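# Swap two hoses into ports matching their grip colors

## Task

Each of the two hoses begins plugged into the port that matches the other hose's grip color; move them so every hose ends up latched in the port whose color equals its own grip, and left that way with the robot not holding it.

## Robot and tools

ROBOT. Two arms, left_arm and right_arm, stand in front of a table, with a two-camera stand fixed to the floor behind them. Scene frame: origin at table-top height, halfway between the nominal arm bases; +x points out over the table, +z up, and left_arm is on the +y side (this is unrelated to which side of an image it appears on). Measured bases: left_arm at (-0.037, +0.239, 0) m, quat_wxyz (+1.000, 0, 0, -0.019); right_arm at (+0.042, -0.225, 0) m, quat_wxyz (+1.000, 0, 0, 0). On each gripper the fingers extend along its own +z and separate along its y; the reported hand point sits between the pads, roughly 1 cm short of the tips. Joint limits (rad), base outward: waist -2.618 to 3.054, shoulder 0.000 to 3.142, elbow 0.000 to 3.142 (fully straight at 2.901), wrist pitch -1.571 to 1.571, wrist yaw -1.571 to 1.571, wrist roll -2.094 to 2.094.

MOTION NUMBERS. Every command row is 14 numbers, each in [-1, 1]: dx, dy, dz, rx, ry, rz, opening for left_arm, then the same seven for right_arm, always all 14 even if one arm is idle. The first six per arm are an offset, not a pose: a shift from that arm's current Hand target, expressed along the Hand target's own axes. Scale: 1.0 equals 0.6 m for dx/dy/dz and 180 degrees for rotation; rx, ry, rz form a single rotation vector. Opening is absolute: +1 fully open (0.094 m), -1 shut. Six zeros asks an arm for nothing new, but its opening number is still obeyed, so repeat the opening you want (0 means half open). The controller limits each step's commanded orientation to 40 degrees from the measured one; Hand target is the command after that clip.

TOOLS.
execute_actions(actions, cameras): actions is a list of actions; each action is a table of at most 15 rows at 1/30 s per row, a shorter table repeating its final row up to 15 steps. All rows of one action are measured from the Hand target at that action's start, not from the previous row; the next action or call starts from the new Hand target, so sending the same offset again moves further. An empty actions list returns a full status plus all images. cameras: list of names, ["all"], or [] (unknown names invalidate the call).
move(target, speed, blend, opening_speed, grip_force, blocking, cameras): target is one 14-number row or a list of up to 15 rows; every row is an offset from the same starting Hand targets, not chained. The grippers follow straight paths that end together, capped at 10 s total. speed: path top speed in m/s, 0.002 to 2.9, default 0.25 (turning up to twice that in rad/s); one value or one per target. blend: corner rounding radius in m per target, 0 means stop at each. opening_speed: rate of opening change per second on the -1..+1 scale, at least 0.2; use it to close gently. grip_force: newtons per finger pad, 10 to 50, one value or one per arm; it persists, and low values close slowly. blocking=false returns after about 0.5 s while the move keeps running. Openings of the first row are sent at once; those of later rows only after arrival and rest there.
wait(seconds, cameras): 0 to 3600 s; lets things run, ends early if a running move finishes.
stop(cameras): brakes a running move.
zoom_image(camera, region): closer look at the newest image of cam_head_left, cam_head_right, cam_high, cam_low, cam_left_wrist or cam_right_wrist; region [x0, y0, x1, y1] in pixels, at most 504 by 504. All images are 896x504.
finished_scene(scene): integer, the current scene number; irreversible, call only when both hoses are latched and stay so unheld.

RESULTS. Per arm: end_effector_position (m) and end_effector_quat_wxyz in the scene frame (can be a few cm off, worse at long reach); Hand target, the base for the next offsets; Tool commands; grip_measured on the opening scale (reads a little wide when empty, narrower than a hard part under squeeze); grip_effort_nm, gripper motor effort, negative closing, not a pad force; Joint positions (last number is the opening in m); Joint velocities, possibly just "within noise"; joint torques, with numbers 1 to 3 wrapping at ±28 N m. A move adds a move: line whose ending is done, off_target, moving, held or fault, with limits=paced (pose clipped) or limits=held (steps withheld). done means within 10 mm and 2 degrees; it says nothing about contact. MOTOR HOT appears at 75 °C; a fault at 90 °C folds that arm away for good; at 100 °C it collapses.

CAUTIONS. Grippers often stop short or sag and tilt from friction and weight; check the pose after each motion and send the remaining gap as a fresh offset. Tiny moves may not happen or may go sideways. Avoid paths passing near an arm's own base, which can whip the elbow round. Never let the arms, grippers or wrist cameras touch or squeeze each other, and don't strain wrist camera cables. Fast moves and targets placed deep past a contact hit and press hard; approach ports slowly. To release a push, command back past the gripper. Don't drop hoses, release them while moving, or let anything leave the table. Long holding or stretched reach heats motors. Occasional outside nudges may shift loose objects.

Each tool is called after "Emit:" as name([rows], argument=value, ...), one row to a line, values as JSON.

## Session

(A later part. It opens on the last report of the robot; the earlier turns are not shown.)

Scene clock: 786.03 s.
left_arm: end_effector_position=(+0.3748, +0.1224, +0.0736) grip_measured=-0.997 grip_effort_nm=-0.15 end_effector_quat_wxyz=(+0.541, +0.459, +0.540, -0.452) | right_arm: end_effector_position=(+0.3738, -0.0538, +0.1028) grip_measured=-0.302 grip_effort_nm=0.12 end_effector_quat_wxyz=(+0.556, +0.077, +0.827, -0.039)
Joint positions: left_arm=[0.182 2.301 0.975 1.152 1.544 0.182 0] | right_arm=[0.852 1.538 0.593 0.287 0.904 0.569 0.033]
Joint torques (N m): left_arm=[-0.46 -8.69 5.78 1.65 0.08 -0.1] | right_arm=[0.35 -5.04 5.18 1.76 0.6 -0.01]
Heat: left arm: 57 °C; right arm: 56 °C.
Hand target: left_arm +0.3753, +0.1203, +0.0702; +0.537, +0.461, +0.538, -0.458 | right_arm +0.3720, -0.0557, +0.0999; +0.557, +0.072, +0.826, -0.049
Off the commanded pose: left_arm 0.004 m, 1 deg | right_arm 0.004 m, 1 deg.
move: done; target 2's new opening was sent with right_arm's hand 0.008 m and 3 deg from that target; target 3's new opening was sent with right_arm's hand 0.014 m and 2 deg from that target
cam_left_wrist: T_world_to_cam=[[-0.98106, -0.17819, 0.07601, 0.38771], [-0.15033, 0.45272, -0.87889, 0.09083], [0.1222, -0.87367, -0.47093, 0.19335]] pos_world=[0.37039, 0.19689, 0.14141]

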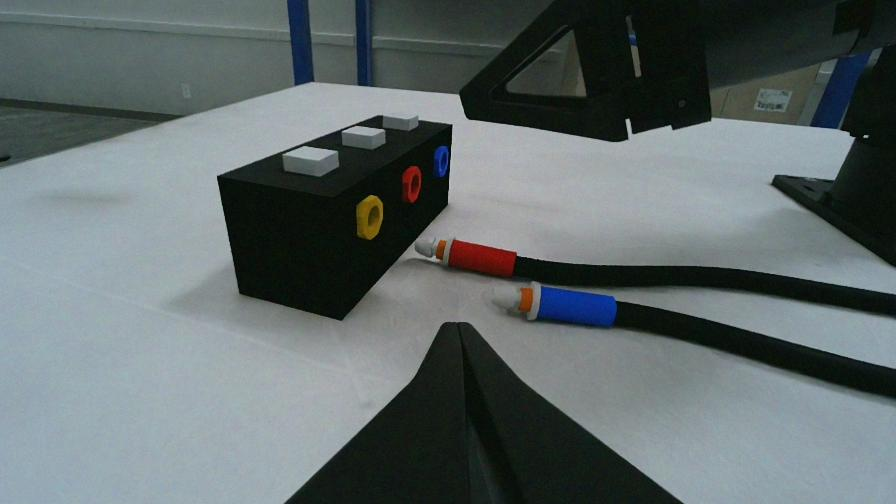

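Emit:
move([
  [0,0,0,0,0,0,-1,0.0687,0.0073,0.0082,-0.0285,0.111,-0.0175,-0.36],
  [0,0,0,0,0,0,-1,0.1527,0.0077,0.0447,-0.0285,0.111,-0.0175,-0.36],
  [0,0,0,0,0,0,-1,0.1527,0.0077,0.0447,-0.0285,0.111,-0.0175,-1],
  [0,0,0,0,0,0,-1,0.1208,0,-0.0095,-0.0285,0.111,-0.0175,-1],
  [0,0,0,0,0,0,-1,0.0872,0.0052,-0.0023,0.0076,0.143,0.0088,-1],
], speed=0.12, opening_speed=1, cameras=["cam_left_wrist","cam_right_wrist"])

Emit:
zoom_image(camera="cam_left_wrist", region=[340, 100, 540, 270])

Scene clock: 804.67 s.
left_arm: end_effector_position=(+0.3748, +0.1224, +0.0736) grip_measured=-0.997 grip_effort_nm=-0.16 end_effector_quat_wxyz=(+0.541, +0.459, +0.540, -0.452) | right_arm: end_effector_position=(+0.3474, -0.0510, +0.0516) grip_measured=-0.687 grip_effort_nm=-1.02 end_effector_quat_wxyz=(+0.361, +0.093, +0.927, -0.033)
Joint positions: left_arm=[0.182 2.301 0.975 1.152 1.544 0.182 0] | right_arm=[0.802 1.588 0.799 -0.318 0.602 0.855 0.015]
Joint torques (N m): left_arm=[-0.49 -8.65 5.68 1.65 0.07 -0.06] | right_arm=[-0.57 -4.63 7.95 1.16 0.45 0.13]
Heat: left arm: 57 °C; right arm: 49 °C.
Hand target: left_arm +0.3753, +0.1203, +0.0702; +0.537, +0.461, +0.538, -0.458 | right_arm +0.3521, -0.0489, +0.0519; +0.359, +0.099, +0.927, -0.033
Off the commanded pose: left_arm 0.004 m, 1 deg | right_arm 0.005 m, 1 deg.
move: done; target 3's new opening was sent with right_arm's hand 0.011 m and 1 deg from that target
cam_left_wrist: T_world_to_cam=[[-0.98106, -0.17819, 0.07601, 0.38771], [-0.15033, 0.45272, -0.87889, 0.09083], [0.1222, -0.87367, -0.47093, 0.19335]] pos_world=[0.37039, 0.19689, 0.14141]
cam_right_wrist: T_world_to_cam=[[-0.12812, -0.98926, 0.07034, -0.00952], [-0.96396, 0.10754, -0.24335, 0.37871], [0.23317, -0.09898, -0.96739, 0.05749]] pos_world=[0.35044, -0.04445, 0.14845]

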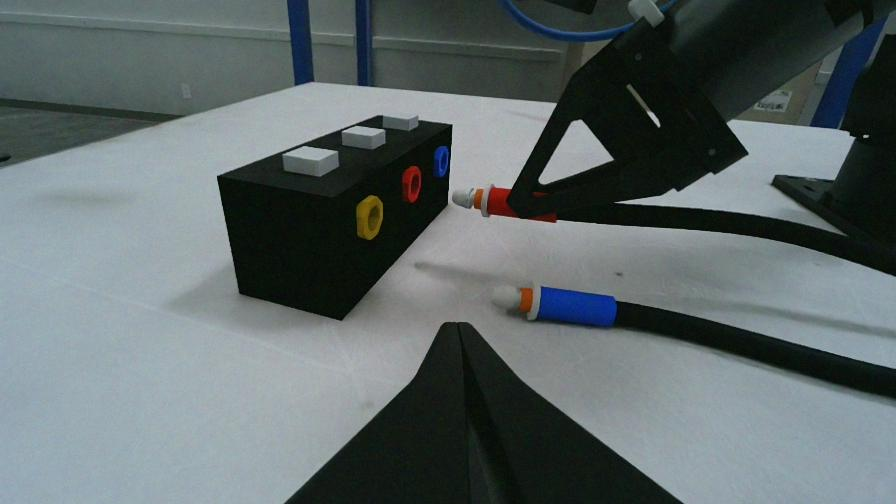

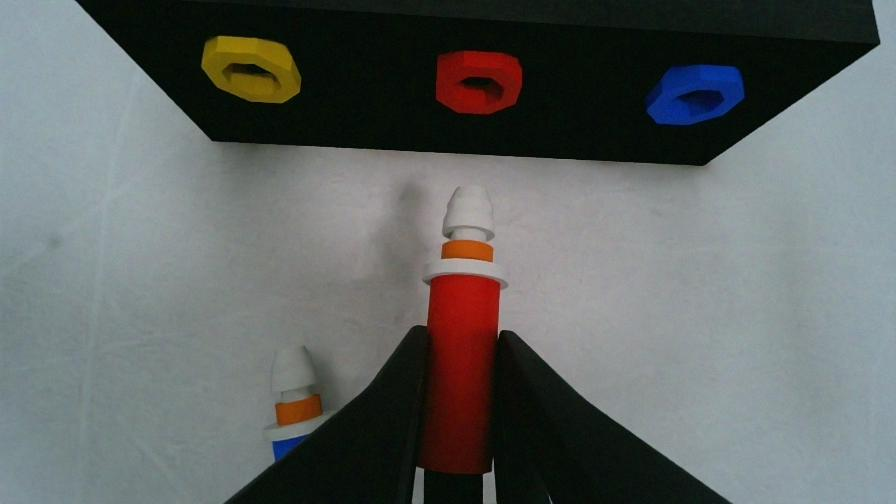

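Scaled by 2.520 from the camera's image (finer frame: 1280x720).

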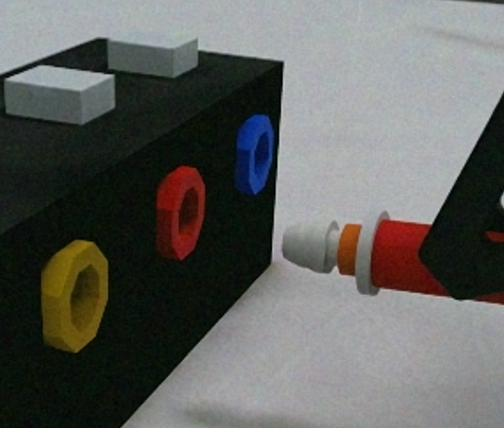

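Emit:
move(target=[0,0,0,0,0,0,-1,-0.0397,0.0005,0.0362,0.004,-0.011,0.004,-1], speed=0.06, cameras=["cam_left_wrist","cam_right_wrist"])

Emit:
zoom_image(camera="cam_left_wrist", region=[340, 100, 540, 270])

Scene clock: 810.67 s.
left_arm: end_effector_position=(+0.3748, +0.1224, +0.0736) grip_measured=-0.997 grip_effort_nm=-0.15 end_effector_quat_wxyz=(+0.541, +0.459, +0.540, -0.452) | right_arm: end_effector_position=(+0.3719, -0.0601, +0.0478) grip_measured=-0.687 grip_effort_nm=-1.02 end_effector_quat_wxyz=(+0.364, +0.102, +0.925, -0.045)
Joint positions: left_arm=[0.182 2.301 0.975 1.152 1.544 0.182 0] | right_arm=[0.731 1.649 0.837 -0.269 0.595 0.797 0.015]
Joint torques (N m): left_arm=[-0.51 -8.73 5.74 1.68 0.07 -0.08] | right_arm=[-0.81 -5 8.14 1.53 0.49 -0.02]
Heat: left arm: 57 °C; right arm: 48 °C.
Hand target: left_arm +0.3753, +0.1203, +0.0702; +0.537, +0.461, +0.538, -0.458 | right_arm +0.3835, -0.0553, +0.0517; +0.374, +0.107, +0.920, -0.039
Off the commanded pose: left_arm 0.004 m, 1 deg | right_arm 0.013 m, 2 deg.
move: off_target (right_arm)
cam_left_wrist: T_world_to_cam=[[-0.98106, -0.17819, 0.07601, 0.38771], [-0.15033, 0.45272, -0.87889, 0.09083], [0.1222, -0.87367, -0.47093, 0.19335]] pos_world=[0.37039, 0.19689, 0.14141]
cam_right_wrist: T_world_to_cam=[[-0.15405, -0.98436, 0.0855, -0.00582], [-0.95932, 0.12829, -0.25149, 0.40231], [0.23659, -0.12076, -0.96408, 0.04448]] pos_world=[0.37452, -0.05197, 0.14456]

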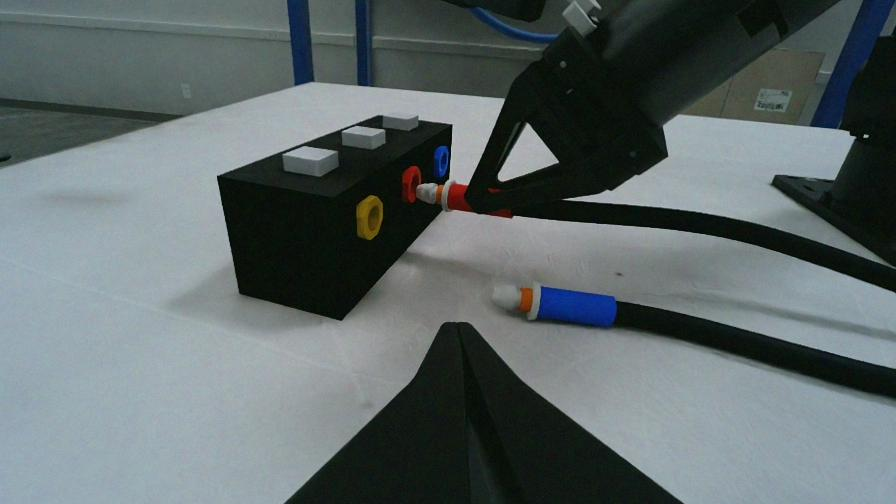

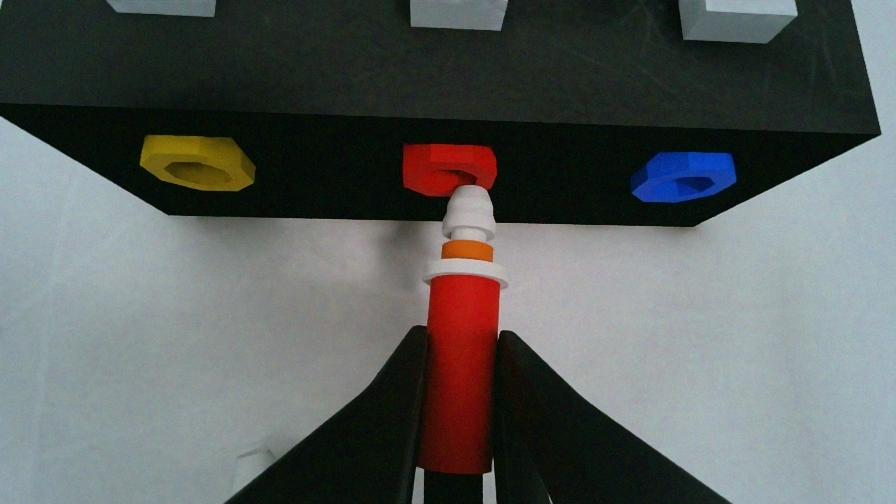

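Scaled by 2.520 from the camera's image (finer frame: 1280x720).

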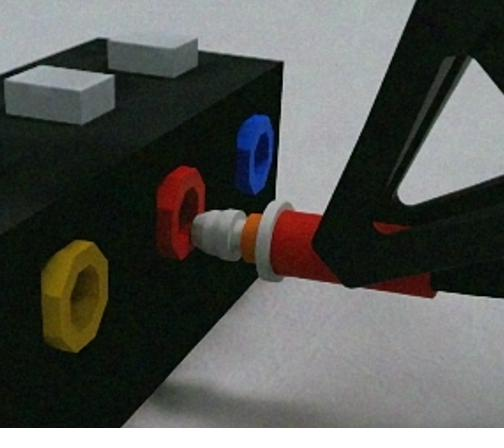

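Emit:
move(target=[0,0,0,0,0,0,-1,0.0086,0.003,-0.0168,0,0,0,-1], speed=0.05, cameras=["cam_left_wrist","cam_right_wrist"])

Emit:
zoom_image(camera="cam_left_wrist", region=[340, 100, 540, 270])

Emit:
zoom_image(camera="cam_right_wrist", region=[340, 150, 600, 350])

Scene clock: 829.23 s.
left_arm: end_effector_position=(+0.3748, +0.1224, +0.0736) grip_measured=-0.997 grip_effort_nm=-0.15 end_effector_quat_wxyz=(+0.541, +0.459, +0.540, -0.452) | right_arm: end_effector_position=(+0.3688, -0.0549, +0.0476) grip_measured=-0.687 grip_effort_nm=-1.02 end_effector_quat_wxyz=(+0.365, +0.101, +0.925, -0.040)
Joint positions: left_arm=[0.182 2.301 0.975 1.152 1.544 0.182 0] | right_arm=[0.749 1.649 0.837 -0.271 0.597 0.813 0.015]
Joint torques (N m): left_arm=[-0.44 -8.73 5.74 1.67 0.07 -0.1] | right_arm=[0.44 -6.61 7.87 1.13 0.66 0.19]
Heat: left arm: 58 °C; right arm: 49 °C.
Hand target: left_arm +0.3753, +0.1203, +0.0702; +0.537, +0.461, +0.538, -0.458 | right_arm +0.3734, -0.0512, +0.0553; +0.374, +0.106, +0.920, -0.039
Off the commanded pose: left_arm 0.004 m, 1 deg | right_arm 0.010 m, 1 deg.
move: done
cam_left_wrist: T_world_to_cam=[[-0.98106, -0.17819, 0.07601, 0.38771], [-0.15033, 0.45272, -0.87889, 0.09083], [0.1222, -0.87367, -0.47093, 0.19335]] pos_world=[0.37039, 0.19689, 0.14141]
cam_right_wrist: T_world_to_cam=[[-0.14907, -0.98579, 0.07736, -0.00281], [-0.95963, 0.12536, -0.25177, 0.39859], [0.2385, -0.11177, -0.96469, 0.04548]] pos_world=[0.37123, -0.04765, 0.14445]

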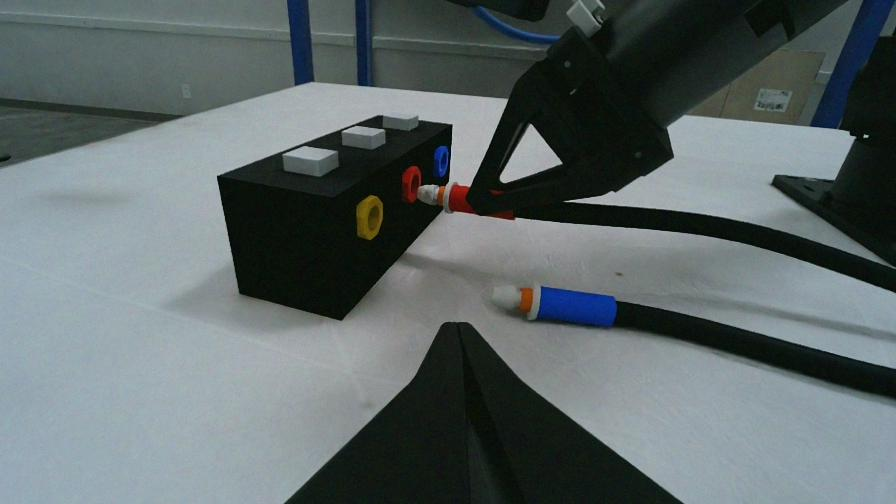

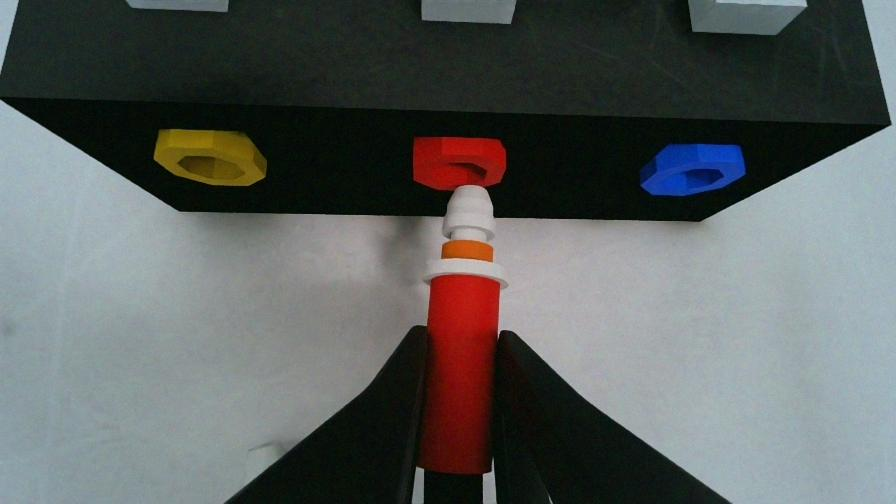

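Scaled by 2.520 from the camera's image (finer frame: 1280x720).

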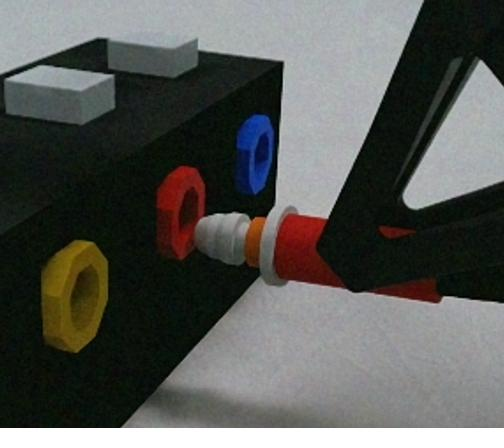

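Scaled by 1.938 from the camera's image (finer frame: 1280x720).

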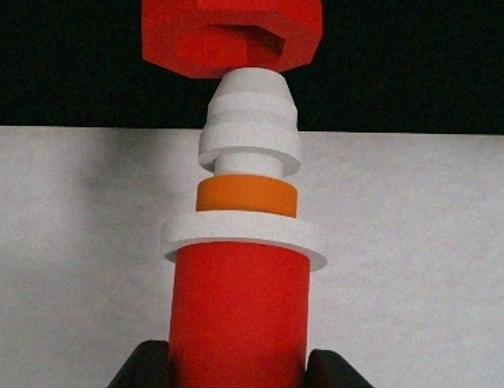

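Emit:
move(target=[0,0,0,0,0,0,-1,-0.011,0.003,-0.008,0,0,0,-1], speed=0.05, cameras=["cam_left_wrist","cam_right_wrist"])

Emit:
zoom_image(camera="cam_left_wrist", region=[340, 100, 540, 270])

Emit:
zoom_image(camera="cam_right_wrist", region=[340, 100, 600, 300])

Scene clock: 832.27 s.
left_arm: end_effector_position=(+0.3748, +0.1224, +0.0736) grip_measured=-0.997 grip_effort_nm=-0.16 end_effector_quat_wxyz=(+0.541, +0.459, +0.540, -0.452) | right_arm: end_effector_position=(+0.3704, -0.0534, +0.0527) grip_measured=-0.687 grip_effort_nm=-1.02 end_effector_quat_wxyz=(+0.362, +0.100, +0.926, -0.043)
Joint positions: left_arm=[0.182 2.301 0.975 1.152 1.544 0.182 0] | right_arm=[0.749 1.649 0.865 -0.306 0.597 0.813 0.015]
Joint torques (N m): left_arm=[-0.43 -8.75 5.67 1.67 0.08 -0.08] | right_arm=[0.43 -7.27 7.9 1.12 0.67 0.14]
Heat: left arm: 58 °C; right arm: 49 °C.
Hand target: left_arm +0.3753, +0.1203, +0.0702; +0.537, +0.461, +0.538, -0.458 | right_arm +0.3752, -0.0497, +0.0635; +0.374, +0.106, +0.920, -0.039
Off the commanded pose: left_arm 0.004 m, 1 deg | right_arm 0.012 m, 2 deg.
move: off_target (right_arm)
cam_left_wrist: T_world_to_cam=[[-0.98106, -0.17819, 0.07601, 0.38771], [-0.15033, 0.45272, -0.87889, 0.09083], [0.1222, -0.87367, -0.47093, 0.19335]] pos_world=[0.37039, 0.19689, 0.14141]
cam_right_wrist: T_world_to_cam=[[-0.14882, -0.98537, 0.08303, -0.00184], [-0.96099, 0.12433, -0.24705, 0.40148], [0.23311, -0.11656, -0.96544, 0.05202]] pos_world=[0.37342, -0.04566, 0.14956]

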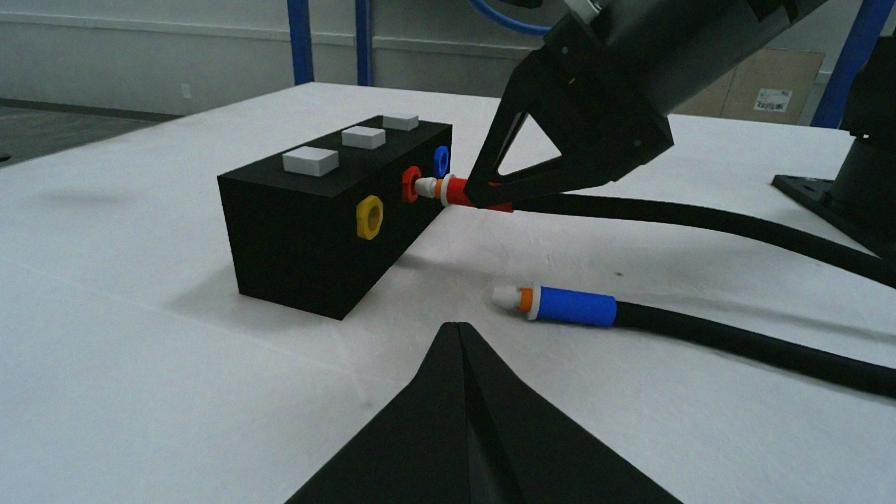

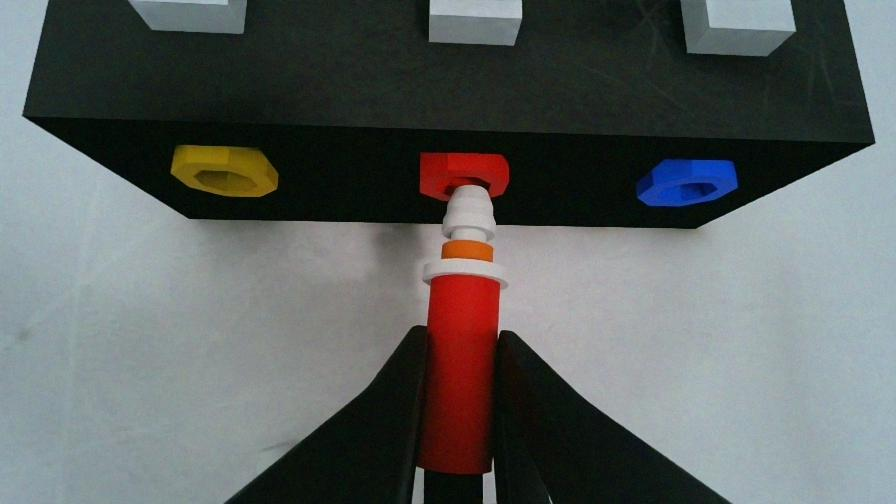

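Scaled by 2.520 from the camera's image (finer frame: 1280x720).

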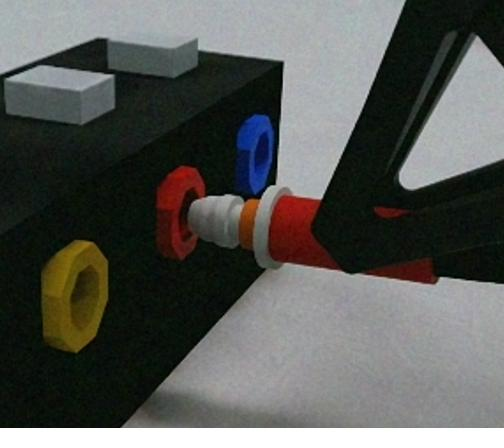

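Scaled by 1.938 from the camera's image (finer frame: 1280x720).

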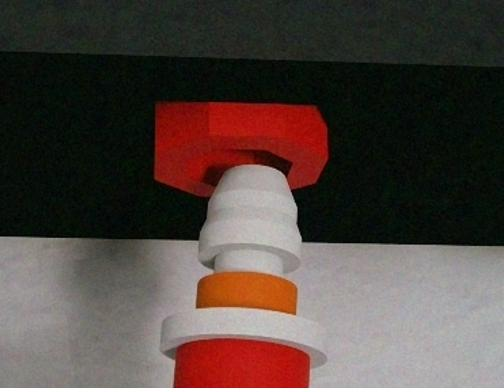

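Emit:
move(target=[0,0,0,0,0,0,-1,-0.0208,0.0053,0.0189,0,0,0,-1], speed=0.05, cameras=["cam_left_wrist","cam_right_wrist"])

Emit:
zoom_image(camera="cam_left_wrist", region=[340, 100, 540, 270])

Scene clock: 836.60 s.
left_arm: end_effector_position=(+0.3748, +0.1224, +0.0736) grip_measured=-0.997 grip_effort_nm=-0.15 end_effector_quat_wxyz=(+0.541, +0.459, +0.540, -0.452) | right_arm: end_effector_position=(+0.3792, -0.0553, +0.0557) grip_measured=-0.687 grip_effort_nm=-1.02 end_effector_quat_wxyz=(+0.358, +0.101, +0.927, -0.043)
Joint positions: left_arm=[0.182 2.301 0.975 1.152 1.544 0.182 0] | right_arm=[0.721 1.662 0.895 -0.317 0.579 0.79 0.015]
Joint torques (N m): left_arm=[-0.5 -8.69 5.7 1.67 0.05 -0.08] | right_arm=[-0.62 -5.63 8.77 1.47 0.62 -0.01]
Heat: left arm: 58 °C; right arm: 49 °C.
Hand target: left_arm +0.3753, +0.1203, +0.0702; +0.537, +0.461, +0.538, -0.458 | right_arm +0.3924, -0.0505, +0.0640; +0.374, +0.107, +0.920, -0.039
Off the commanded pose: left_arm 0.004 m, 1 deg | right_arm 0.016 m, 2 deg.
move: off_target (right_arm)
cam_left_wrist: T_world_to_cam=[[-0.98106, -0.17819, 0.07601, 0.38771], [-0.15033, 0.45272, -0.87889, 0.09083], [0.1222, -0.87367, -0.47093, 0.19335]] pos_world=[0.37039, 0.19689, 0.14141]
cam_right_wrist: T_world_to_cam=[[-0.15043, -0.98511, 0.08322, -0.00202], [-0.9627, 0.12682, -0.239, 0.4112], [0.22488, -0.11607, -0.96745, 0.05583]] pos_world=[0.383, -0.04766, 0.15246]

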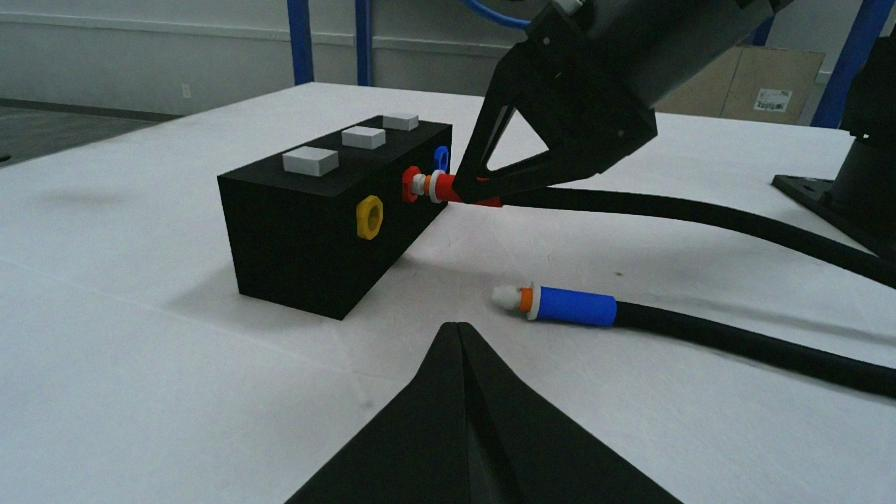

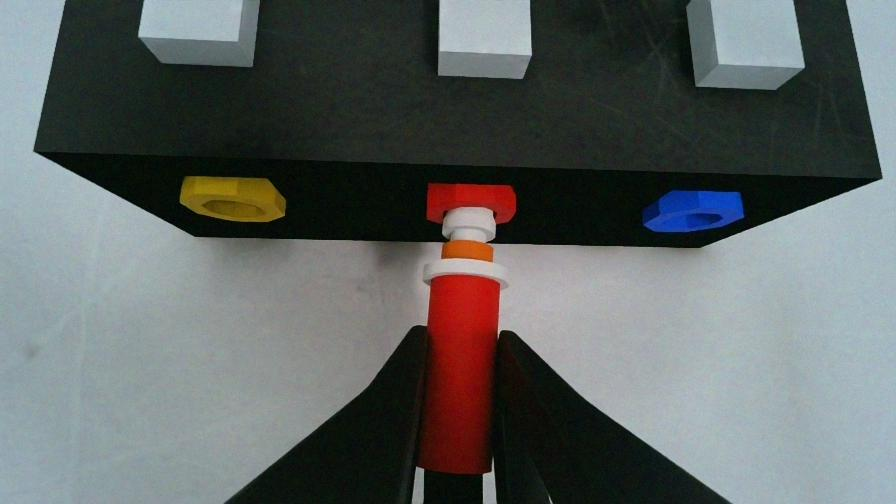

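Scaled by 2.520 from the camera's image (finer frame: 1280x720).

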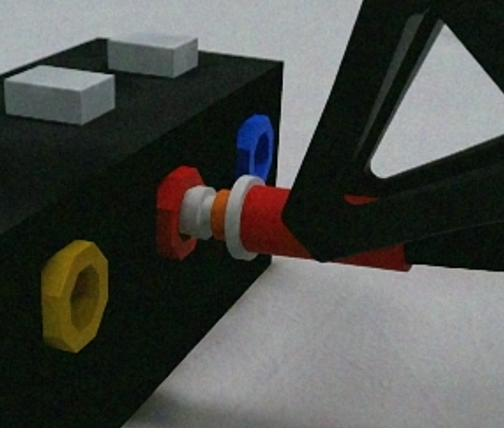

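Emit:
move(target=[0,0,0,0,0,0,-1,-0.006,0,0.0189,0,-0.012,0,-1], speed=0.05, cameras=["cam_left_wrist","cam_right_wrist"])

Emit:
zoom_image(camera="cam_left_wrist", region=[340, 100, 540, 270])

Scene clock: 841.57 s.
left_arm: end_effector_position=(+0.3748, +0.1224, +0.0736) grip_measured=-0.997 grip_effort_nm=-0.16 end_effector_quat_wxyz=(+0.541, +0.459, +0.540, -0.452) | right_arm: end_effector_position=(+0.3824, -0.0561, +0.0531) grip_measured=-0.687 grip_effort_nm=-1.02 end_effector_quat_wxyz=(+0.360, +0.092, +0.927, -0.049)
Joint positions: left_arm=[0.182 2.301 0.975 1.152 1.544 0.182 0] | right_arm=[0.716 1.676 0.895 -0.299 0.584 0.764 0.015]
Joint torques (N m): left_arm=[-0.42 -8.65 5.67 1.66 0.07 -0.08] | right_arm=[-1.32 -4.9 7.02 2.21 0.8 -0.06]
Heat: left arm: 58 °C; right arm: 48 °C.
Hand target: left_arm +0.3753, +0.1203, +0.0702; +0.537, +0.461, +0.538, -0.458 | right_arm +0.4026, -0.0528, +0.0584; +0.392, +0.106, +0.913, -0.041
Off the commanded pose: left_arm 0.004 m, 1 deg | right_arm 0.021 m, 4 deg.
move: off_target (right_arm)
cam_left_wrist: T_world_to_cam=[[-0.98106, -0.17819, 0.07601, 0.38771], [-0.15033, 0.45272, -0.87889, 0.09083], [0.1222, -0.87367, -0.47093, 0.19335]] pos_world=[0.37039, 0.19689, 0.14141]
cam_right_wrist: T_world_to_cam=[[-0.13904, -0.98517, 0.10052, -0.00731], [-0.96364, 0.11121, -0.24297, 0.41346], [0.22819, -0.13065, -0.96481, 0.05036]] pos_world=[0.38592, -0.0466, 0.14978]

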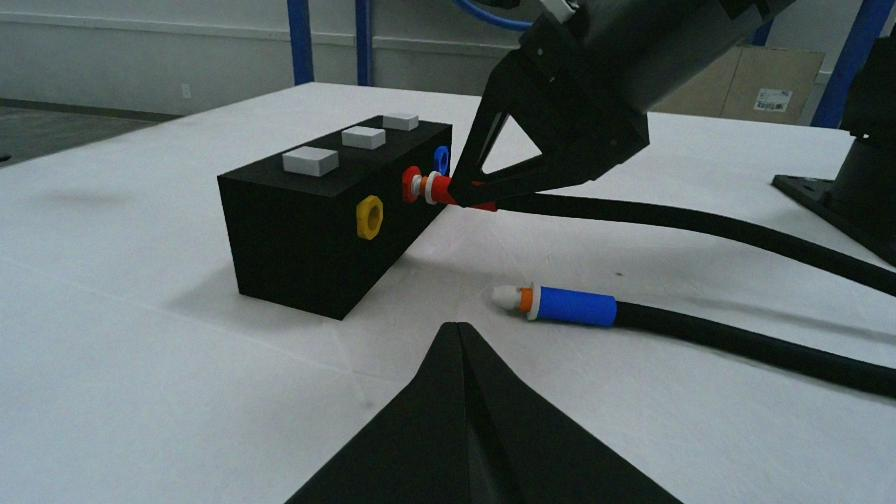

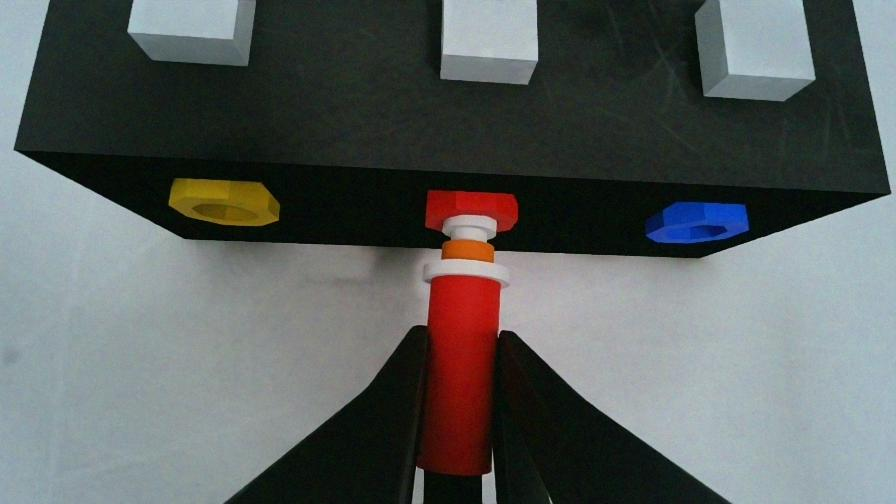

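Scaled by 2.520 from the camera's image (finer frame: 1280x720).

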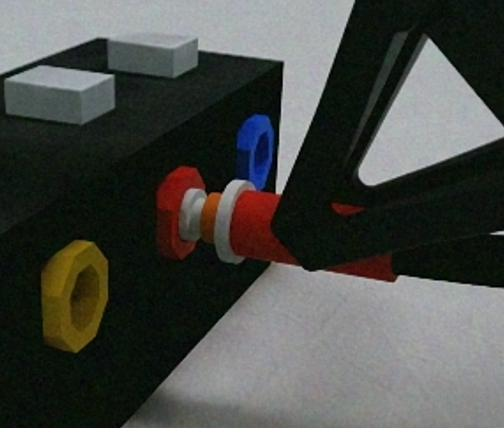

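Emit:
move([
  [0,0,0,0,0,0,-1,0.0207,-0.0098,-0.0097,0,0.006,0,-1],
  [0,0,0,0,0,0,-1,0.0207,-0.0098,-0.0097,0,0.006,0,-0.4],
], speed=0.05, cameras=["cam_left_wrist","cam_right_wrist"])

Emit:
zoom_image(camera="cam_left_wrist", region=[340, 100, 540, 270])

Scene clock: 845.43 s.
left_arm: end_effector_position=(+0.3748, +0.1224, +0.0736) grip_measured=-0.997 grip_effort_nm=-0.15 end_effector_quat_wxyz=(+0.541, +0.459, +0.540, -0.452) | right_arm: end_effector_position=(+0.3879, -0.0523, +0.0546) grip_measured=-0.402 grip_effort_nm=0.12 end_effector_quat_wxyz=(+0.379, +0.101, +0.919, -0.034)
Joint positions: left_arm=[0.182 2.301 0.975 1.152 1.544 0.182 0] | right_arm=[0.717 1.676 0.873 -0.225 0.593 0.766 0.028]
Joint torques (N m): left_arm=[-0.54 -8.73 5.72 1.64 0.07 -0.09] | right_arm=[-0.24 -6.69 5.52 1.43 0.62 0.11]
Heat: left arm: 58 °C; right arm: 48 °C.
Hand target: left_arm +0.3753, +0.1203, +0.0702; +0.537, +0.461, +0.538, -0.458 | right_arm +0.3888, -0.0556, +0.0534; +0.383, +0.106, +0.917, -0.040
Off the commanded pose: left_arm 0.004 m, 1 deg | right_arm 0.004 m, 1 deg.
move: done; target 2's new opening was sent with right_arm's hand 0.007 m and 3 deg from that target
cam_left_wrist: T_world_to_cam=[[-0.98106, -0.17819, 0.07601, 0.38771], [-0.15033, 0.45272, -0.87889, 0.09083], [0.1222, -0.87367, -0.47093, 0.19335]] pos_world=[0.37039, 0.19689, 0.14141]
cam_right_wrist: T_world_to_cam=[[-0.14724, -0.98699, 0.06451, 0.00209], [-0.95149, 0.12352, -0.28178, 0.41677], [0.27015, -0.10287, -0.95731, 0.03575]] pos_world=[0.3872, -0.04574, 0.15152]

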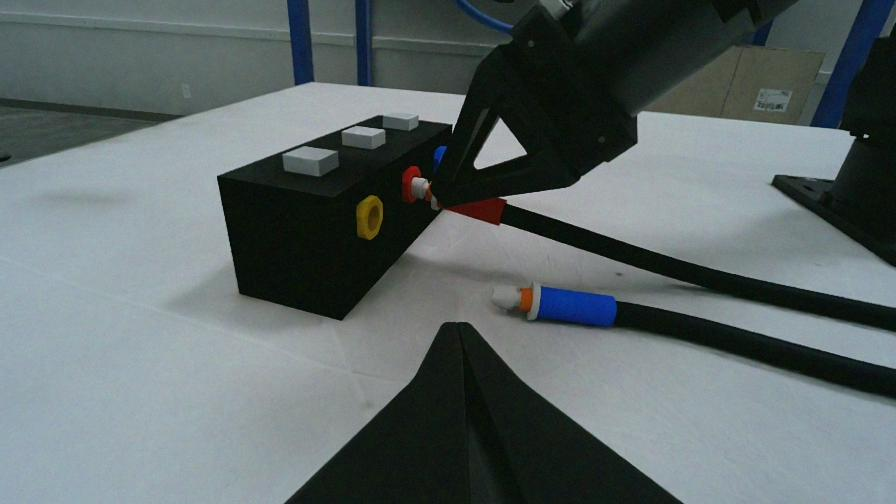

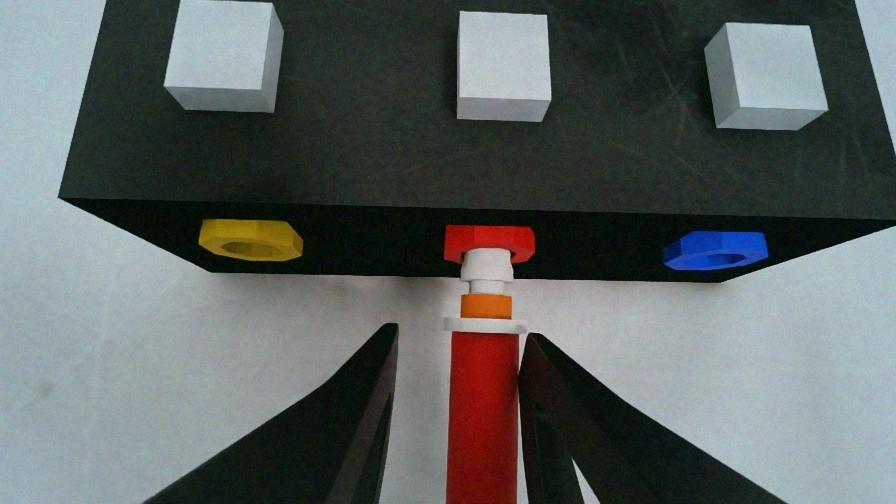

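Scaled by 2.520 from the camera's image (finer frame: 1280x720).

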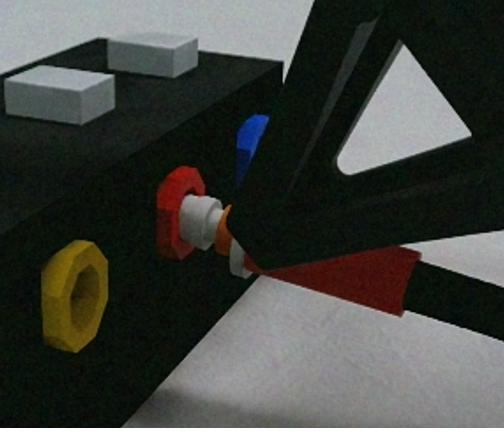

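Emit:
move([
  [0,0,0,0,0,0,-1,-0.0014,-0.0081,0.0013,0,0,0,-0.4],
  [0,0,0,0,0,0,-1,-0.0528,-0.012,-0.077,0,0,0,-0.4],
  [0,0,0,0,0,0,-1,-0.036,-0.0057,-0.0741,-0.0103,-0.126,-0.0102,-0.4],
], speed=[0.03,0.08,0.1], cameras=["cam_left_wrist","cam_right_wrist"])

Scene clock: 856.10 s.
left_arm: end_effector_position=(+0.3748, +0.1224, +0.0736) grip_measured=-0.997 grip_effort_nm=-0.15 end_effector_quat_wxyz=(+0.541, +0.459, +0.540, -0.452) | right_arm: end_effector_position=(+0.3739, -0.0541, +0.1034) grip_measured=-0.402 grip_effort_nm=0.12 end_effector_quat_wxyz=(+0.556, +0.081, +0.826, -0.041)
Joint positions: left_arm=[0.182 2.301 0.975 1.152 1.544 0.182 0] | right_arm=[0.853 1.54 0.6 0.273 0.913 0.58 0.028]
Joint torques (N m): left_arm=[-0.53 -8.73 5.67 1.67 0.08 -0.07] | right_arm=[0.42 -4.89 5.11 1.75 0.62 0.02]
Heat: left arm: 58 °C; right arm: 46 °C.
Hand target: left_arm +0.3753, +0.1203, +0.0702; +0.537, +0.461, +0.538, -0.458 | right_arm +0.3720, -0.0557, +0.0999; +0.557, +0.076, +0.826, -0.051
Off the commanded pose: left_arm 0.004 m, 1 deg | right_arm 0.004 m, 1 deg.
move: done
cam_left_wrist: T_world_to_cam=[[-0.98106, -0.17819, 0.07601, 0.38771], [-0.15033, 0.45272, -0.87889, 0.09083], [0.1222, -0.87367, -0.47093, 0.19335]] pos_world=[0.37039, 0.19689, 0.14141]
cam_right_wrist: T_world_to_cam=[[-0.15031, -0.98571, 0.076, -0.00491], [-0.77043, 0.06861, -0.63382, 0.38309], [0.61955, -0.15383, -0.76974, -0.06667]] pos_world=[0.33571, -0.04138, 0.19186]

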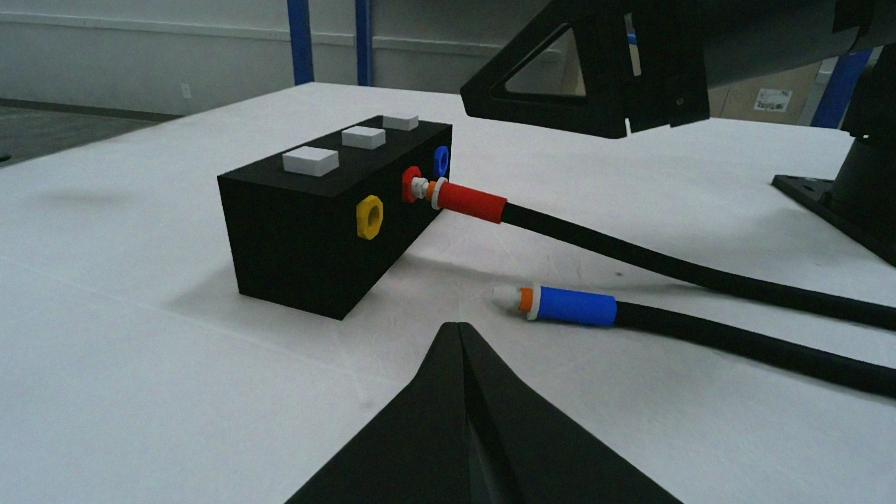

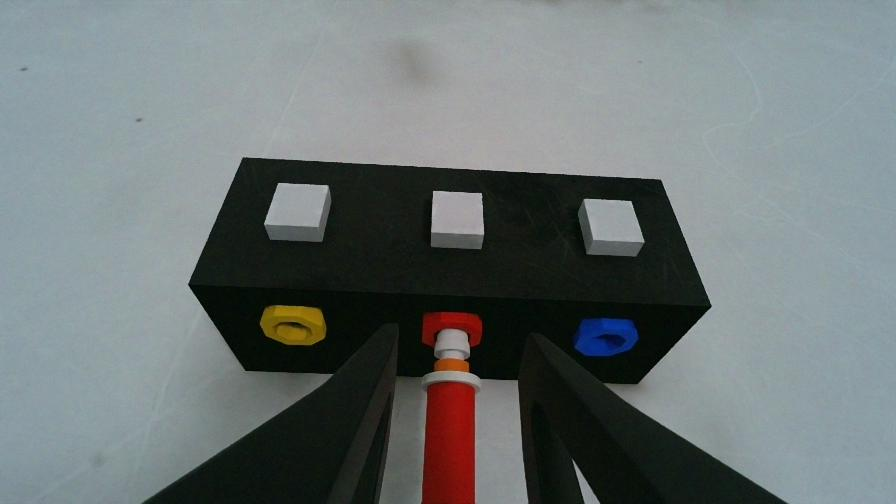

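Emit:
move(target=[0,0,0,0,0,0,-1,0.096,-0.0103,0.0445,0,0,0,-0.4], speed=0.06, cameras=["cam_left_wrist","cam_right_wrist"])

Emit:
zoom_image(camera="cam_left_wrist", region=[340, 100, 540, 270])

Scene clock: 862.77 s.
left_arm: end_effector_position=(+0.3748, +0.1224, +0.0736) grip_measured=-0.997 grip_effort_nm=-0.15 end_effector_quat_wxyz=(+0.541, +0.459, +0.540, -0.452) | right_arm: end_effector_position=(+0.3749, -0.0581, +0.0450) grip_measured=-0.402 grip_effort_nm=0.12 end_effector_quat_wxyz=(+0.563, +0.082, +0.822, -0.041)
Joint positions: left_arm=[0.182 2.301 0.975 1.152 1.544 0.182 0] | right_arm=[0.844 1.784 0.491 0.657 0.913 0.557 0.028]
Joint torques (N m): left_arm=[-0.43 -8.75 5.68 1.66 0.09 -0.06] | right_arm=[-0.51 -4.63 3.82 1.77 0.38 -0.01]
Heat: left arm: 58 °C; right arm: 46 °C.
Hand target: left_arm +0.3753, +0.1203, +0.0702; +0.537, +0.461, +0.538, -0.458 | right_arm +0.3740, -0.0623, +0.0366; +0.557, +0.076, +0.826, -0.051
Off the commanded pose: left_arm 0.004 m, 1 deg | right_arm 0.010 m, 2 deg.
move: done
cam_left_wrist: T_world_to_cam=[[-0.98106, -0.17819, 0.07601, 0.38771], [-0.15033, 0.45272, -0.87889, 0.09083], [0.1222, -0.87367, -0.47093, 0.19335]] pos_world=[0.37039, 0.19689, 0.14141]
cam_right_wrist: T_world_to_cam=[[-0.1532, -0.98555, 0.0723, -0.00304], [-0.75993, 0.07072, -0.64615, 0.34398], [0.6317, -0.15394, -0.75978, -0.11795]] pos_world=[0.33544, -0.04548, 0.13286]

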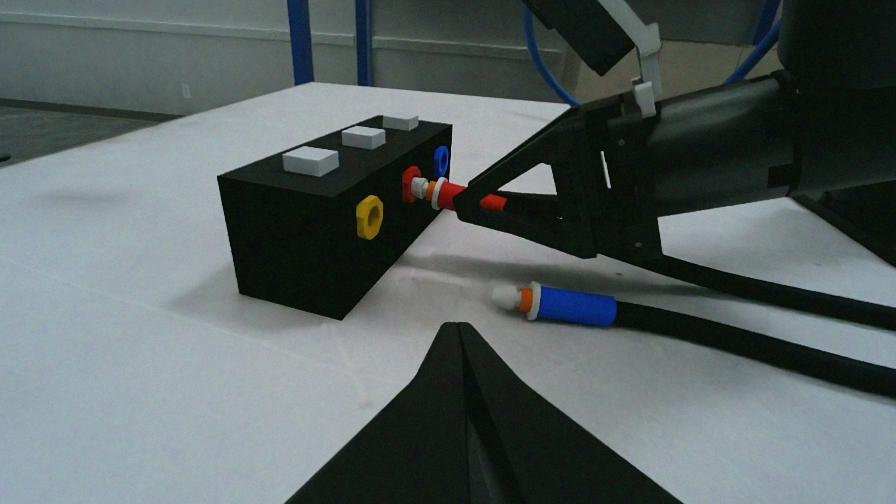

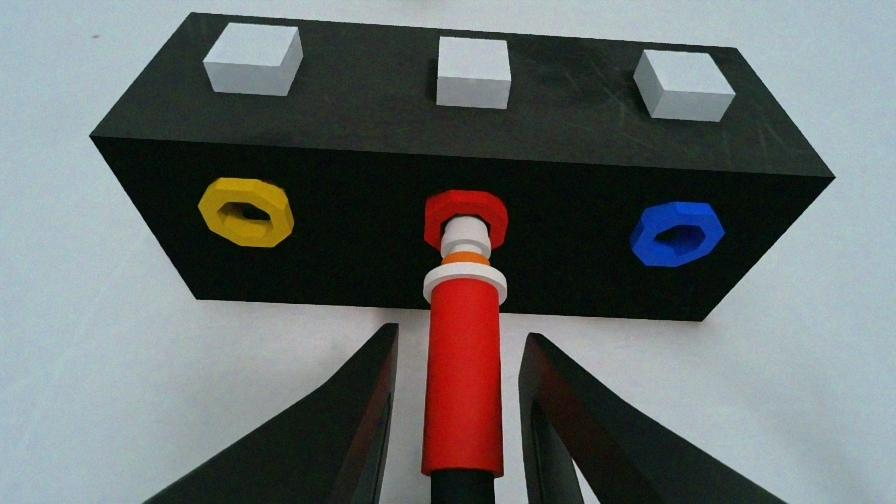

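Scaled by 2.520 from the camera's image (finer frame: 1280x720).

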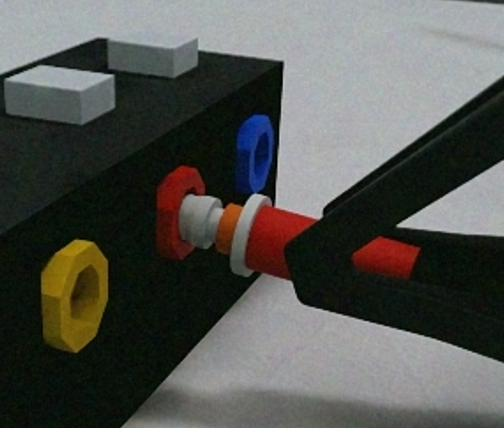

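Emit:
move(target=[0,0,0,0,0,0,-1,0,0,0,0,0,0,-1], opening_speed=0.8, cameras=["cam_left_wrist","cam_right_wrist"])

Emit:
zoom_image(camera="cam_left_wrist", region=[340, 100, 540, 270])

Scene clock: 865.30 s.
left_arm: end_effector_position=(+0.3748, +0.1224, +0.0736) grip_measured=-0.997 grip_effort_nm=-0.15 end_effector_quat_wxyz=(+0.541, +0.459, +0.540, -0.452) | right_arm: end_effector_position=(+0.3750, -0.0581, +0.0452) grip_measured=-0.683 grip_effort_nm=-1.02 end_effector_quat_wxyz=(+0.563, +0.082, +0.821, -0.040)
Joint positions: left_arm=[0.182 2.301 0.975 1.152 1.544 0.182 0] | right_arm=[0.844 1.784 0.491 0.657 0.913 0.557 0.015]
Joint torques (N m): left_arm=[-0.47 -8.8 5.65 1.66 0.07 -0.09] | right_arm=[-0.53 -4.62 3.81 1.77 0.39 -0.02]
Heat: left arm: 58 °C; right arm: 46 °C.
Hand target: left_arm +0.3753, +0.1203, +0.0702; +0.537, +0.461, +0.538, -0.458 | right_arm +0.3740, -0.0623, +0.0366; +0.557, +0.076, +0.826, -0.051
Off the commanded pose: left_arm 0.004 m, 1 deg | right_arm 0.010 m, 2 deg.
move: done
cam_left_wrist: T_world_to_cam=[[-0.98106, -0.17819, 0.07601, 0.38771], [-0.15033, 0.45272, -0.87889, 0.09083], [0.1222, -0.87367, -0.47093, 0.19335]] pos_world=[0.37039, 0.19689, 0.14141]
cam_right_wrist: T_world_to_cam=[[-0.1531, -0.98558, 0.0721, -0.00296], [-0.75966, 0.07072, -0.64646, 0.34399], [0.63204, -0.15374, -0.75953, -0.118]] pos_world=[0.33544, -0.04538, 0.13296]

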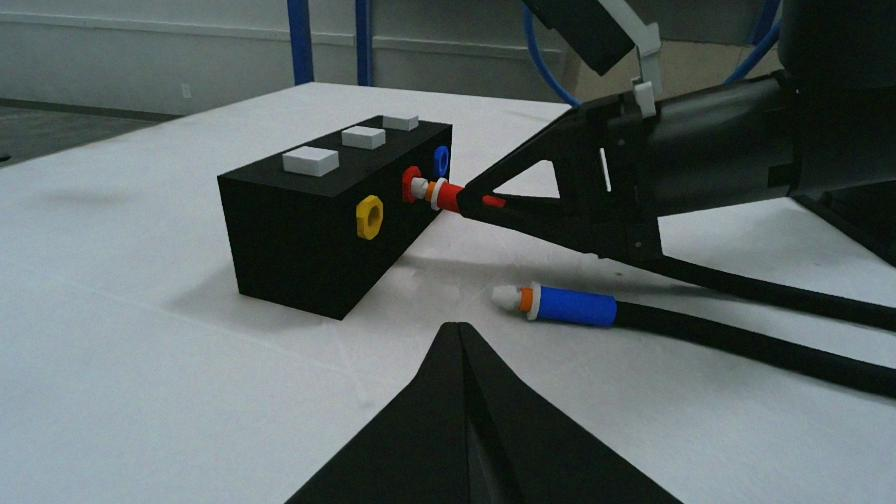

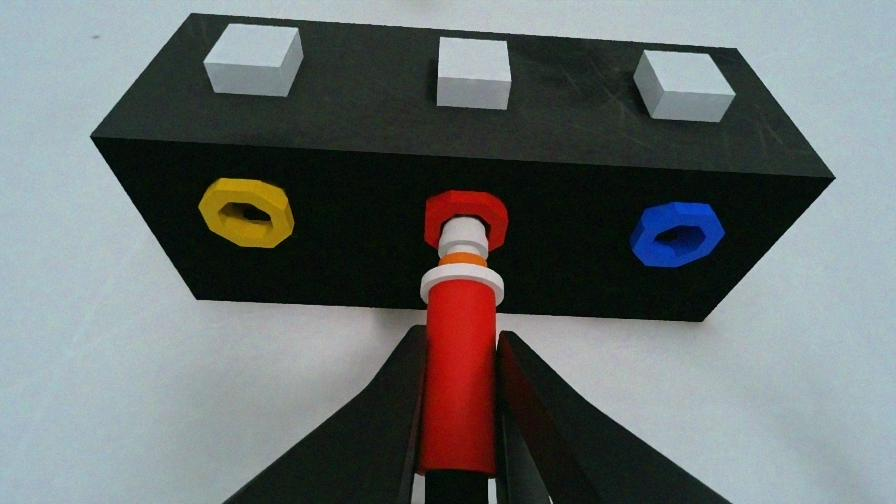

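Scaled by 2.520 from the camera's image (finer frame: 1280x720).

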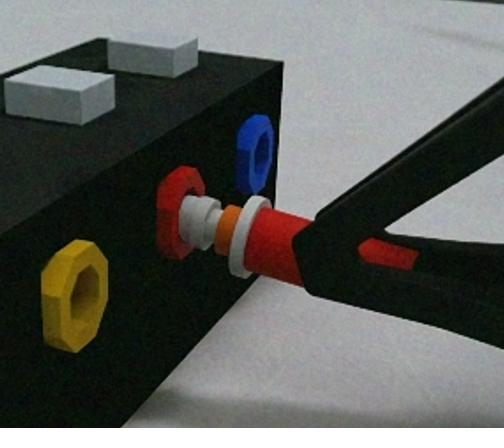

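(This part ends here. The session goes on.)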